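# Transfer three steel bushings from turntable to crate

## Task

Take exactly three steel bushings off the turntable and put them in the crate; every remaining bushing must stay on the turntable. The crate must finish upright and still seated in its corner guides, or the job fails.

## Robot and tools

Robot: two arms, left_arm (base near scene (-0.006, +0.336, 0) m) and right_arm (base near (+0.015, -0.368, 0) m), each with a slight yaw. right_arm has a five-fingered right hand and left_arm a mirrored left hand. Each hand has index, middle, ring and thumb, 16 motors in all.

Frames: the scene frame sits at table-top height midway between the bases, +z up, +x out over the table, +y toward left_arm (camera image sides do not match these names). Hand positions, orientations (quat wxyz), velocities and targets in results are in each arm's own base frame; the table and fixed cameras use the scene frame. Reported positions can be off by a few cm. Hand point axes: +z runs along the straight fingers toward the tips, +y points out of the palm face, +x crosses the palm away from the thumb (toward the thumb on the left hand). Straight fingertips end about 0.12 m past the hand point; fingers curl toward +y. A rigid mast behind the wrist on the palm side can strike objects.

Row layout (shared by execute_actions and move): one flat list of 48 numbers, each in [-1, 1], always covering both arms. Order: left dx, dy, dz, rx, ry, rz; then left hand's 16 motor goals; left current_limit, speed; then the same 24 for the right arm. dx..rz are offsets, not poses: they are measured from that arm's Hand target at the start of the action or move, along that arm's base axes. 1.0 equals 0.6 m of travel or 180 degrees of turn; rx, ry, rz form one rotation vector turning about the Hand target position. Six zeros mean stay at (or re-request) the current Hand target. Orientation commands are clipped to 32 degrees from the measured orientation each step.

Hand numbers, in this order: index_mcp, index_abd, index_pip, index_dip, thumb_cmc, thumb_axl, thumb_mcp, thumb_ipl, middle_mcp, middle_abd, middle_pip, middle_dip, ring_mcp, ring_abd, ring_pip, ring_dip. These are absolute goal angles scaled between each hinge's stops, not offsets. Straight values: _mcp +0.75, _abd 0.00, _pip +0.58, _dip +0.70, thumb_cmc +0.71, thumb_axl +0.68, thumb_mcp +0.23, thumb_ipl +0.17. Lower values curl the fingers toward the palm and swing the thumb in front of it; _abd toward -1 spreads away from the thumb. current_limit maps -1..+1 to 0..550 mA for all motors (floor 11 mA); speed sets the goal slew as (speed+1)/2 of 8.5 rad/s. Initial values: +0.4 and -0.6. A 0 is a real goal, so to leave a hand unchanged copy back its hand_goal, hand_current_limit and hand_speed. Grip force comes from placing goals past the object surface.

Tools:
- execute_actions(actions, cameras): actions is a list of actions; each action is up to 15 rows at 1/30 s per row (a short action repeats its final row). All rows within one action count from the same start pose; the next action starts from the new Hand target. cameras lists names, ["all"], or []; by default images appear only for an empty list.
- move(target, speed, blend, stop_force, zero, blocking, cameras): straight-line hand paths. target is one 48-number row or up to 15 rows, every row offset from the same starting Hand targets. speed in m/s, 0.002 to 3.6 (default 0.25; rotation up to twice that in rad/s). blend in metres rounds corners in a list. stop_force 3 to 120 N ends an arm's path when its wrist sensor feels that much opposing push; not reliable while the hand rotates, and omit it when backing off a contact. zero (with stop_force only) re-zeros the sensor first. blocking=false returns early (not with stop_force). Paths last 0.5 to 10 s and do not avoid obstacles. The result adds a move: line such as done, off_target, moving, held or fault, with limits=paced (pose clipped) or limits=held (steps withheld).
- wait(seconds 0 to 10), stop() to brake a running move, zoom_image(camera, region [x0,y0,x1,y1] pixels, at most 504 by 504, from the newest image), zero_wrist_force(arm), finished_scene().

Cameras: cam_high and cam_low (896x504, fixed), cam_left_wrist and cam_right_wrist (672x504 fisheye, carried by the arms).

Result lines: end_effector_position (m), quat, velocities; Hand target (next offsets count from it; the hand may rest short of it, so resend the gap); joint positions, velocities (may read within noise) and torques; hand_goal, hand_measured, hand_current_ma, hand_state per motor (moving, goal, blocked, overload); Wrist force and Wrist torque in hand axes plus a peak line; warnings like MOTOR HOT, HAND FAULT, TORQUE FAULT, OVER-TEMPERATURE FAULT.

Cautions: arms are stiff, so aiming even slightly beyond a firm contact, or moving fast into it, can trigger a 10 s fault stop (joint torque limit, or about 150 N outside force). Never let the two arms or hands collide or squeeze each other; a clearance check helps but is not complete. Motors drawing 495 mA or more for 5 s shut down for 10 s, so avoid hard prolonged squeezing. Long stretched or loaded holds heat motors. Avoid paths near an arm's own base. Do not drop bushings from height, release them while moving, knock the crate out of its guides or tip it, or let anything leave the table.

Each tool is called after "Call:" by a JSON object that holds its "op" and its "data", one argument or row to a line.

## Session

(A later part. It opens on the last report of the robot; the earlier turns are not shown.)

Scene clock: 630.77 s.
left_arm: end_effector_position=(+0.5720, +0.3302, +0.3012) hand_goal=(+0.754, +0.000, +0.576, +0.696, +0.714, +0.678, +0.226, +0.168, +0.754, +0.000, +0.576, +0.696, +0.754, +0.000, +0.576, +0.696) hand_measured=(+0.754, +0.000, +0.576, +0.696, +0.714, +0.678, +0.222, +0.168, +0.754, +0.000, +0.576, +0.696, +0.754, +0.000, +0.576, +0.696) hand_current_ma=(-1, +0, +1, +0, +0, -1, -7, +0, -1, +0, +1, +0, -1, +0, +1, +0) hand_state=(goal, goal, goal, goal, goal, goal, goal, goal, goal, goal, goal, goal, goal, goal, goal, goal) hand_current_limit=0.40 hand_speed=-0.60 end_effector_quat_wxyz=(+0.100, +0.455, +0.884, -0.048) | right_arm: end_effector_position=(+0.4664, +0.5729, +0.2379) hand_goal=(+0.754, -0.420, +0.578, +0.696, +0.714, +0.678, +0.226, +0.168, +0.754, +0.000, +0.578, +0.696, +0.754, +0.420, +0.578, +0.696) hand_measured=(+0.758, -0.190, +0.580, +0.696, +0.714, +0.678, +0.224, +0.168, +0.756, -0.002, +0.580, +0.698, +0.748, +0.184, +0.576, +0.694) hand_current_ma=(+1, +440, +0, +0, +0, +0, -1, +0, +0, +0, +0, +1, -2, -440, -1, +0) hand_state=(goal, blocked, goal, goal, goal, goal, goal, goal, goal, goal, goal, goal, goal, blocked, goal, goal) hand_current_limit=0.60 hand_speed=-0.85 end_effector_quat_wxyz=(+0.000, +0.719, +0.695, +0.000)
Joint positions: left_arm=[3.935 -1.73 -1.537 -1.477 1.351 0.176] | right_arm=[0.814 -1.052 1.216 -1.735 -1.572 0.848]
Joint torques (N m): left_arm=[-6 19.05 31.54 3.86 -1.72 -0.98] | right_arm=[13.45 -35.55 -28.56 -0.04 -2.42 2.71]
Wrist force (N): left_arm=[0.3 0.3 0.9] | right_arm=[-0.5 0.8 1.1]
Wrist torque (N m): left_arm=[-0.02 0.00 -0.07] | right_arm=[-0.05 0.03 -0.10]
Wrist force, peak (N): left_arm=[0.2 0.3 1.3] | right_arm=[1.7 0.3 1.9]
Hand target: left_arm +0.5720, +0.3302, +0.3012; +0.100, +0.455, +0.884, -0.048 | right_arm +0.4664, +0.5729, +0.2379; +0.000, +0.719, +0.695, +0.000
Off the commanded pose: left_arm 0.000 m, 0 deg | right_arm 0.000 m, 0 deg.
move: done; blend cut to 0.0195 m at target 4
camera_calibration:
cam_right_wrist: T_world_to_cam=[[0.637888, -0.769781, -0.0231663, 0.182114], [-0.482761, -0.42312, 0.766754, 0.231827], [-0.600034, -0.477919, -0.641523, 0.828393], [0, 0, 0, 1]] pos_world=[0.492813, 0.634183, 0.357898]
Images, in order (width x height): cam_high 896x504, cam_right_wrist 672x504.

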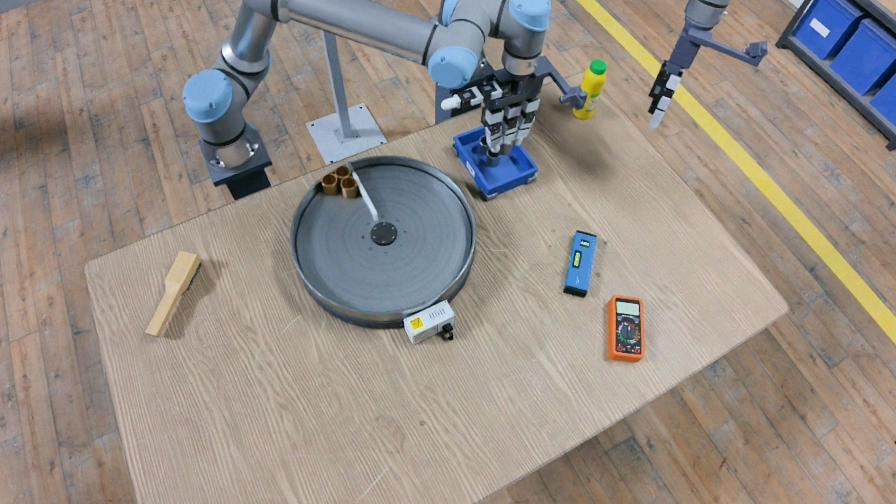

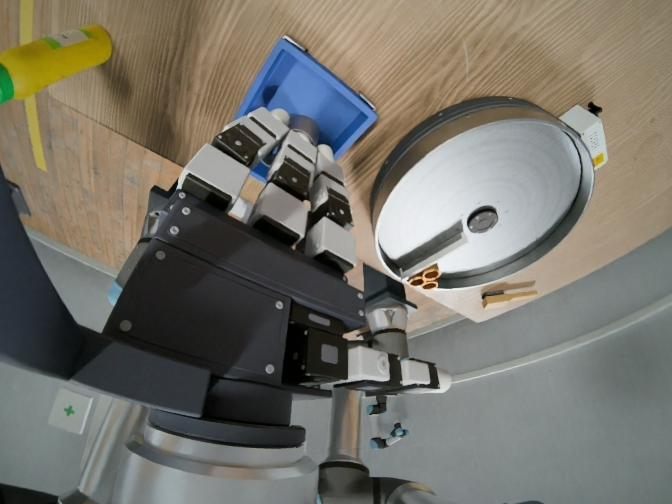

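Call:
{"op": "move", "data": {
  "target": [
    [0,0,0,0,0,0,0.754,0,0.576,0.696,0.714,0.678,0.226,0.168,0.754,0,0.576,0.696,0.754,0,0.576,0.696,0.4,-0.6,0,0,-0.148,0,0,0,0.753,-0.42,0.577,0.696,0.714,0.678,0.226,0.168,0.753,0.0,0.577,0.696,0.753,0.42,0.577,0.696,0.6,-0.85],
    [0,0,0,0,0,0,0.754,0,0.576,0.696,0.714,0.678,0.226,0.168,0.754,0,0.576,0.696,0.754,0,0.576,0.696,0.4,-0.6,0,0,-0.167,0,0,0,0.753,-0.42,0.577,0.696,0.714,0.678,0.226,0.168,0.753,0.0,0.577,0.696,0.753,0.42,0.577,0.696,0.6,-0.85]
  ],
  "speed": [0.1, 0.02],
  "stop_force": 5,
  "cameras": ["cam_high", "cam_low", "cam_right_wrist"]
}}

Call:
{"op": "zoom_image", "data": {
  "camera": "cam_high",
  "region": [440, 90, 550, 210]
}}

Call:
{"op": "zoom_image", "data": {
  "camera": "cam_right_wrist",
  "region": [180, 20, 400, 220]
}}

Scene clock: 640.57 s.
left_arm: end_effector_position=(+0.5720, +0.3302, +0.3012) hand_goal=(+0.754, +0.000, +0.576, +0.696, +0.714, +0.678, +0.226, +0.168, +0.754, +0.000, +0.576, +0.696, +0.754, +0.000, +0.576, +0.696) hand_measured=(+0.754, +0.000, +0.576, +0.696, +0.714, +0.678, +0.222, +0.168, +0.754, +0.000, +0.576, +0.696, +0.754, +0.000, +0.576, +0.696) hand_current_ma=(-1, +0, +1, +0, +0, -1, -7, +0, -1, +0, +1, +0, -1, +0, +1, +0) hand_state=(goal, goal, goal, goal, goal, goal, goal, goal, goal, goal, goal, goal, goal, goal, goal, goal) hand_current_limit=0.40 hand_speed=-0.60 end_effector_quat_wxyz=(+0.100, +0.455, +0.884, -0.048) | right_arm: end_effector_position=(+0.4664, +0.5729, +0.1401) hand_goal=(+0.754, -0.420, +0.578, +0.696, +0.714, +0.678, +0.226, +0.168, +0.754, +0.000, +0.578, +0.696, +0.754, +0.420, +0.578, +0.696) hand_measured=(+0.756, -0.190, +0.580, +0.696, +0.714, +0.678, +0.224, +0.168, +0.756, -0.002, +0.580, +0.698, +0.748, +0.188, +0.574, +0.694) hand_current_ma=(+1, +440, +0, +0, +0, +0, -1, +0, +0, +0, +0, +1, -3, -440, -1, +0) hand_state=(goal, blocked, goal, goal, goal, goal, goal, goal, goal, goal, goal, goal, goal, blocked, goal, goal) hand_current_limit=0.60 hand_speed=-0.85 end_effector_quat_wxyz=(+0.000, +0.719, +0.695, +0.000)
Joint positions: left_arm=[3.935 -1.73 -1.537 -1.477 1.351 0.176] | right_arm=[0.814 -0.987 1.372 -1.957 -1.572 0.848]
Joint torques (N m): left_arm=[-5.46 19.34 31.34 3.85 -1.67 -1.07] | right_arm=[9.92 -63.02 -27.58 0.01 0.95 0.37]
Wrist force (N): left_arm=[0.2 0.2 0.9] | right_arm=[-0.4 0.5 1.6]
Wrist torque (N m): left_arm=[-0.03 0.01 -0.07] | right_arm=[-0.13 0.01 -0.12]
Wrist force, peak (N): left_arm=[0.5 -0.1 1.5] | right_arm=[-1.0 1.2 -4.4]
Hand target: left_arm +0.5720, +0.3302, +0.3012; +0.100, +0.455, +0.884, -0.048 | right_arm +0.4664, +0.5729, +0.1401; +0.000, +0.719, +0.695, +0.000 (not the last commanded pose)
Off the commanded pose: left_arm 0.000 m, 0 deg | right_arm 0.002 m, 0 deg.
move: contact (right_arm); path passed 1 of 2 targets
camera_calibration:
cam_right_wrist: T_world_to_cam=[[0.637766, -0.769881, -0.0231974, 0.180059], [-0.482807, -0.423058, 0.766759, 0.306763], [-0.600127, -0.477813, -0.641516, 0.76574], [0, 0, 0, 1]] pos_world=[0.492813, 0.634283, 0.260198]
Images, in order (width x height): cam_high 896x504, cam_low 896x504, cam_right_wrist 672x504.

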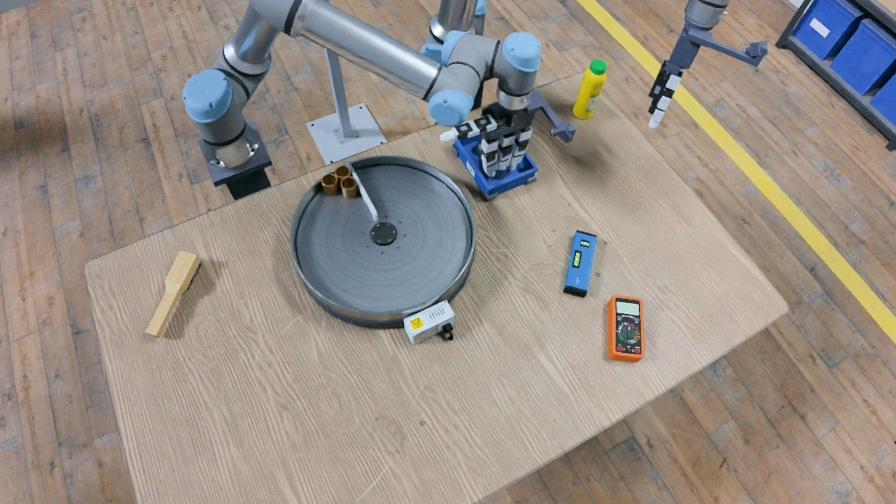

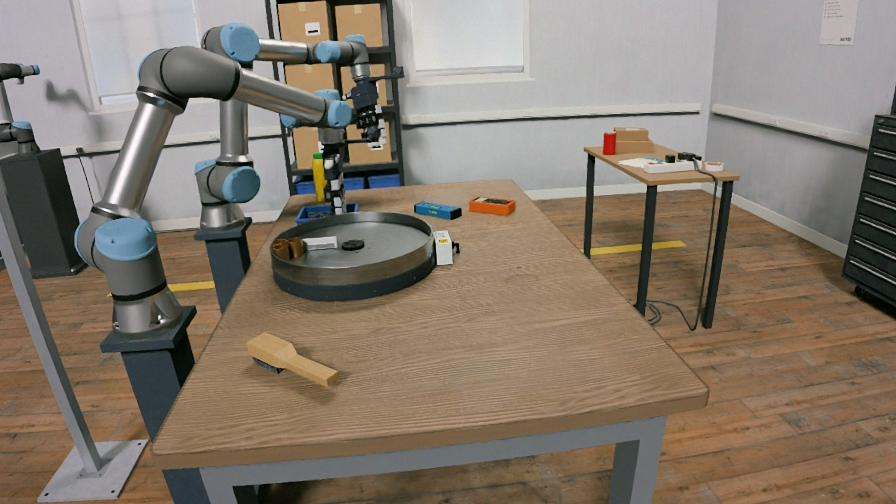

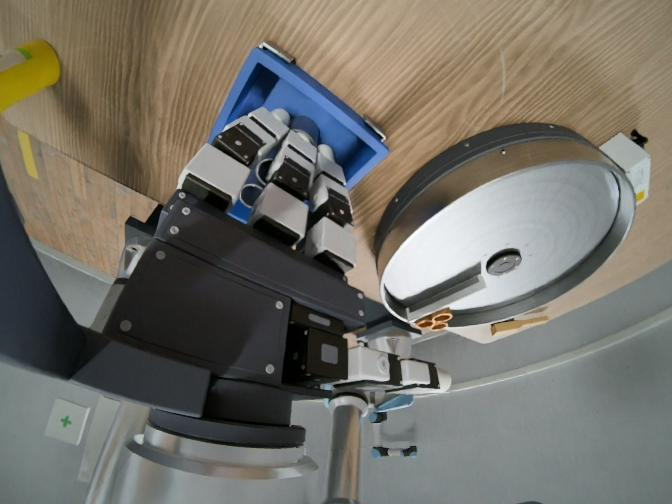

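Scaled by 4.200 from the camera's 896x504 image, which has a finer 1280x720 frame.

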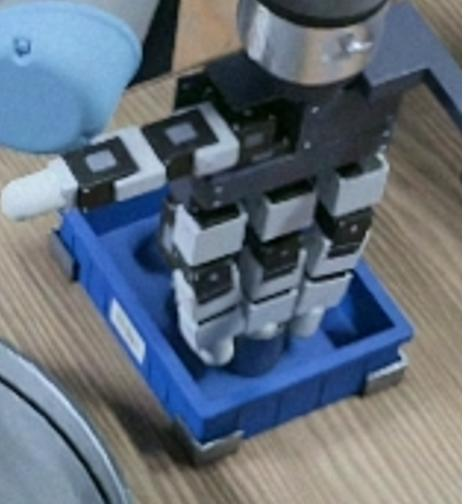

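Scaled by 2.291 from the camera's 672x504 image, which has a finer 960x720 frame.

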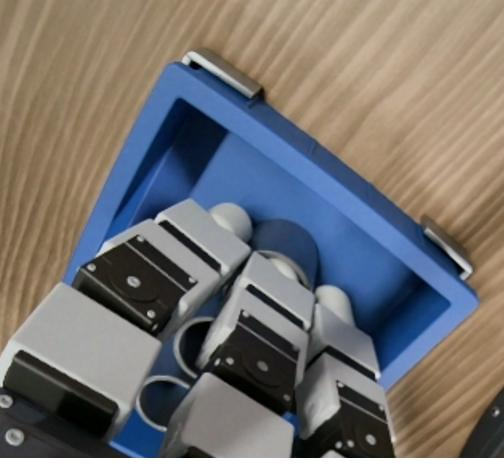

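Call:
{"op": "move", "data": {
  "target": [
    [0,0,0,0,0,0,0.754,0,0.576,0.696,0.714,0.678,0.226,0.168,0.754,0,0.576,0.696,0.754,0,0.576,0.696,0.4,-0.6,0,0,-0.0015,0,0,0,0.753,-0.42,0.577,0.696,0.714,0.678,0.226,0.168,0.753,0.0,0.577,0.696,0.753,0.42,0.577,0.696,0.6,-0.85],
    [0,0,0,0,0,0,0.754,0,0.576,0.696,0.714,0.678,0.226,0.168,0.754,0,0.576,0.696,0.754,0,0.576,0.696,0.4,-0.6,0,0,-0.0015,0,0,0,0.753,-0.09,0.577,0.696,0.714,0.678,0.226,0.168,0.753,0.0,0.577,0.696,0.753,0.09,0.577,0.696,0.4,-0.85],
    [0,0,0,0,0,0,0.754,0,0.576,0.696,0.714,0.678,0.226,0.168,0.754,0,0.576,0.696,0.754,0,0.576,0.696,0.4,-0.6,0,0,0.16,0,0,0,0.753,-0.09,0.577,0.696,0.714,0.678,0.226,0.168,0.753,0.0,0.577,0.696,0.753,0.09,0.577,0.696,0.4,-0.85]
  ],
  "speed": [0.05, 0.05, 0.1],
  "cameras": ["cam_high", "cam_low", "cam_right_wrist"]
}}

Call:
{"op": "zoom_image", "data": {
  "camera": "cam_high",
  "region": [300, 90, 560, 220]
}}

Call:
{"op": "zoom_image", "data": {
  "camera": "cam_low",
  "region": [260, 180, 380, 290]
}}

Scene clock: 649.87 s.
left_arm: end_effector_position=(+0.5720, +0.3302, +0.3012) hand_goal=(+0.754, +0.000, +0.576, +0.696, +0.714, +0.678, +0.226, +0.168, +0.754, +0.000, +0.576, +0.696, +0.754, +0.000, +0.576, +0.696) hand_measured=(+0.754, +0.000, +0.576, +0.696, +0.714, +0.678, +0.222, +0.168, +0.754, +0.000, +0.576, +0.696, +0.754, +0.000, +0.576, +0.696) hand_current_ma=(-1, +0, +1, +0, +0, -1, -7, +0, -1, +0, +1, +0, -1, +0, +1, +0) hand_state=(goal, goal, goal, goal, goal, goal, goal, goal, goal, goal, goal, goal, goal, goal, goal, goal) hand_current_limit=0.40 hand_speed=-0.60 end_effector_quat_wxyz=(+0.100, +0.455, +0.884, -0.048) | right_arm: end_effector_position=(+0.4664, +0.5729, +0.2360) hand_goal=(+0.754, -0.090, +0.578, +0.696, +0.714, +0.678, +0.226, +0.168, +0.754, +0.000, +0.578, +0.696, +0.754, +0.090, +0.578, +0.696) hand_measured=(+0.754, -0.092, +0.580, +0.696, +0.714, +0.678, +0.224, +0.168, +0.754, -0.002, +0.580, +0.698, +0.750, +0.092, +0.574, +0.694) hand_current_ma=(+0, +0, +0, +0, +0, +0, -1, +0, +0, +0, +0, +1, -2, +0, -1, +0) hand_state=(goal, goal, goal, goal, goal, goal, goal, goal, goal, goal, goal, goal, goal, goal, goal, goal) hand_current_limit=0.40 hand_speed=-0.85 end_effector_quat_wxyz=(+0.000, +0.719, +0.695, +0.000)
Joint positions: left_arm=[3.935 -1.73 -1.537 -1.477 1.351 0.176] | right_arm=[0.814 -1.051 1.219 -1.74 -1.572 0.848]
Joint torques (N m): left_arm=[-5.83 18.87 30.86 3.99 -1.68 -1.08] | right_arm=[12.33 -60.7 -29.71 0.1 -1.91 0.01]
Wrist force (N): left_arm=[0.2 0.1 1.0] | right_arm=[-0.2 0.7 0.2]
Wrist torque (N m): left_arm=[-0.05 0.02 -0.07] | right_arm=[0.02 0.00 -0.08]
Wrist force, peak (N): left_arm=[0.5 0.2 1.2] | right_arm=[-0.4 0.5 -4.1]
Hand target: left_arm +0.5720, +0.3302, +0.3012; +0.100, +0.455, +0.884, -0.048 | right_arm +0.4664, +0.5729, +0.2361; +0.000, +0.719, +0.695, +0.000
Off the commanded pose: left_arm 0.000 m, 0 deg | right_arm 0.000 m, 0 deg.
move: done
camera_calibration:
cam_right_wrist: T_world_to_cam=[[0.637851, -0.769813, -0.0231071, 0.182167], [-0.48281, -0.423061, 0.766755, 0.233236], [-0.600034, -0.477919, -0.641524, 0.827286], [0, 0, 0, 1]] pos_world=[0.492813, 0.634283, 0.356098]
Images, in order (width x height): cam_high 896x504, cam_low 896x504, cam_right_wrist 672x504.

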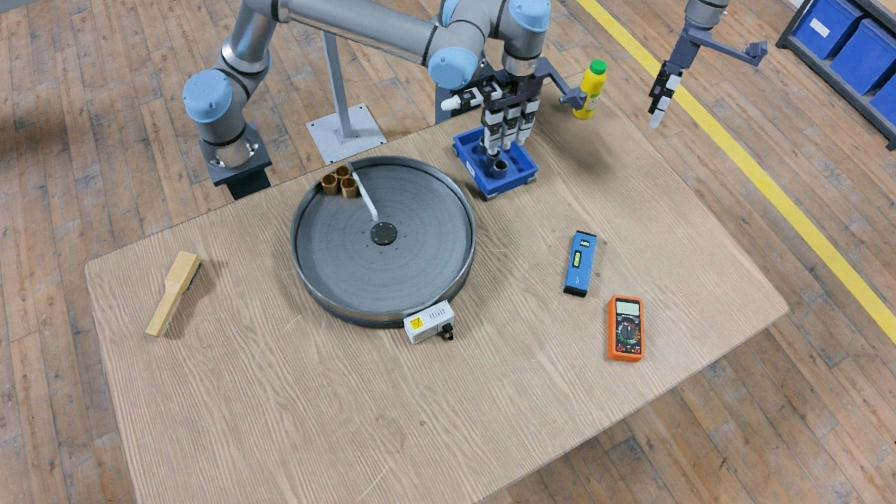

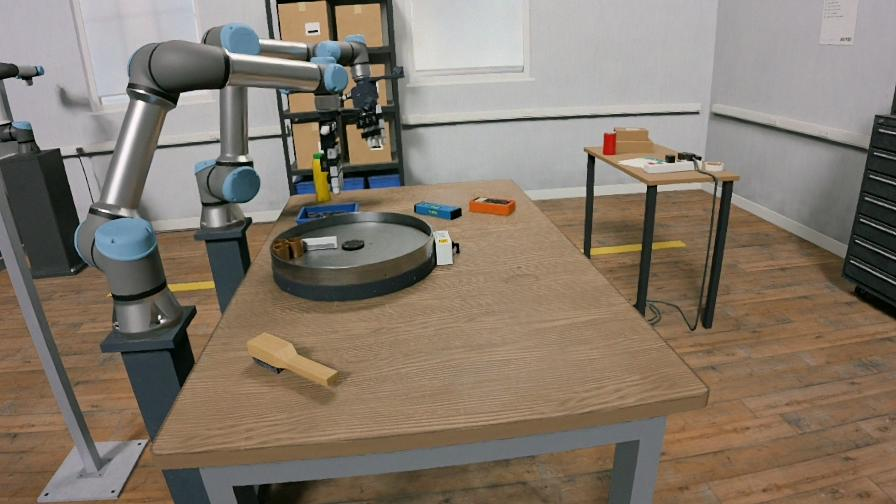

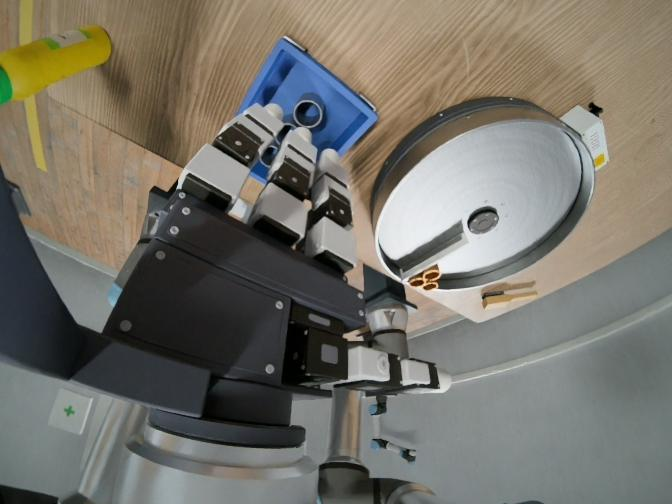

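Scaled by 1.938 from the camera's 896x504 image, which has a finer 1280x720 frame.

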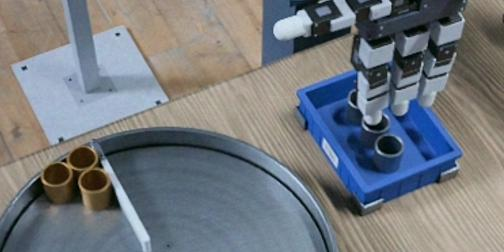

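Scaled by 4.200 from the camera's 896x504 image, which has a finer 1280x720 frame.

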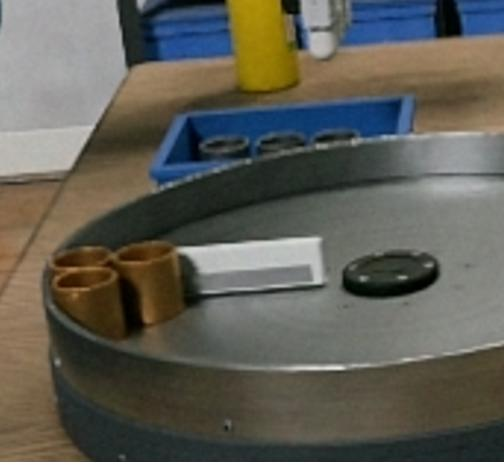

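Call:
{"op": "finished_scene", "data": {

}}

The scene is finished: the task was done.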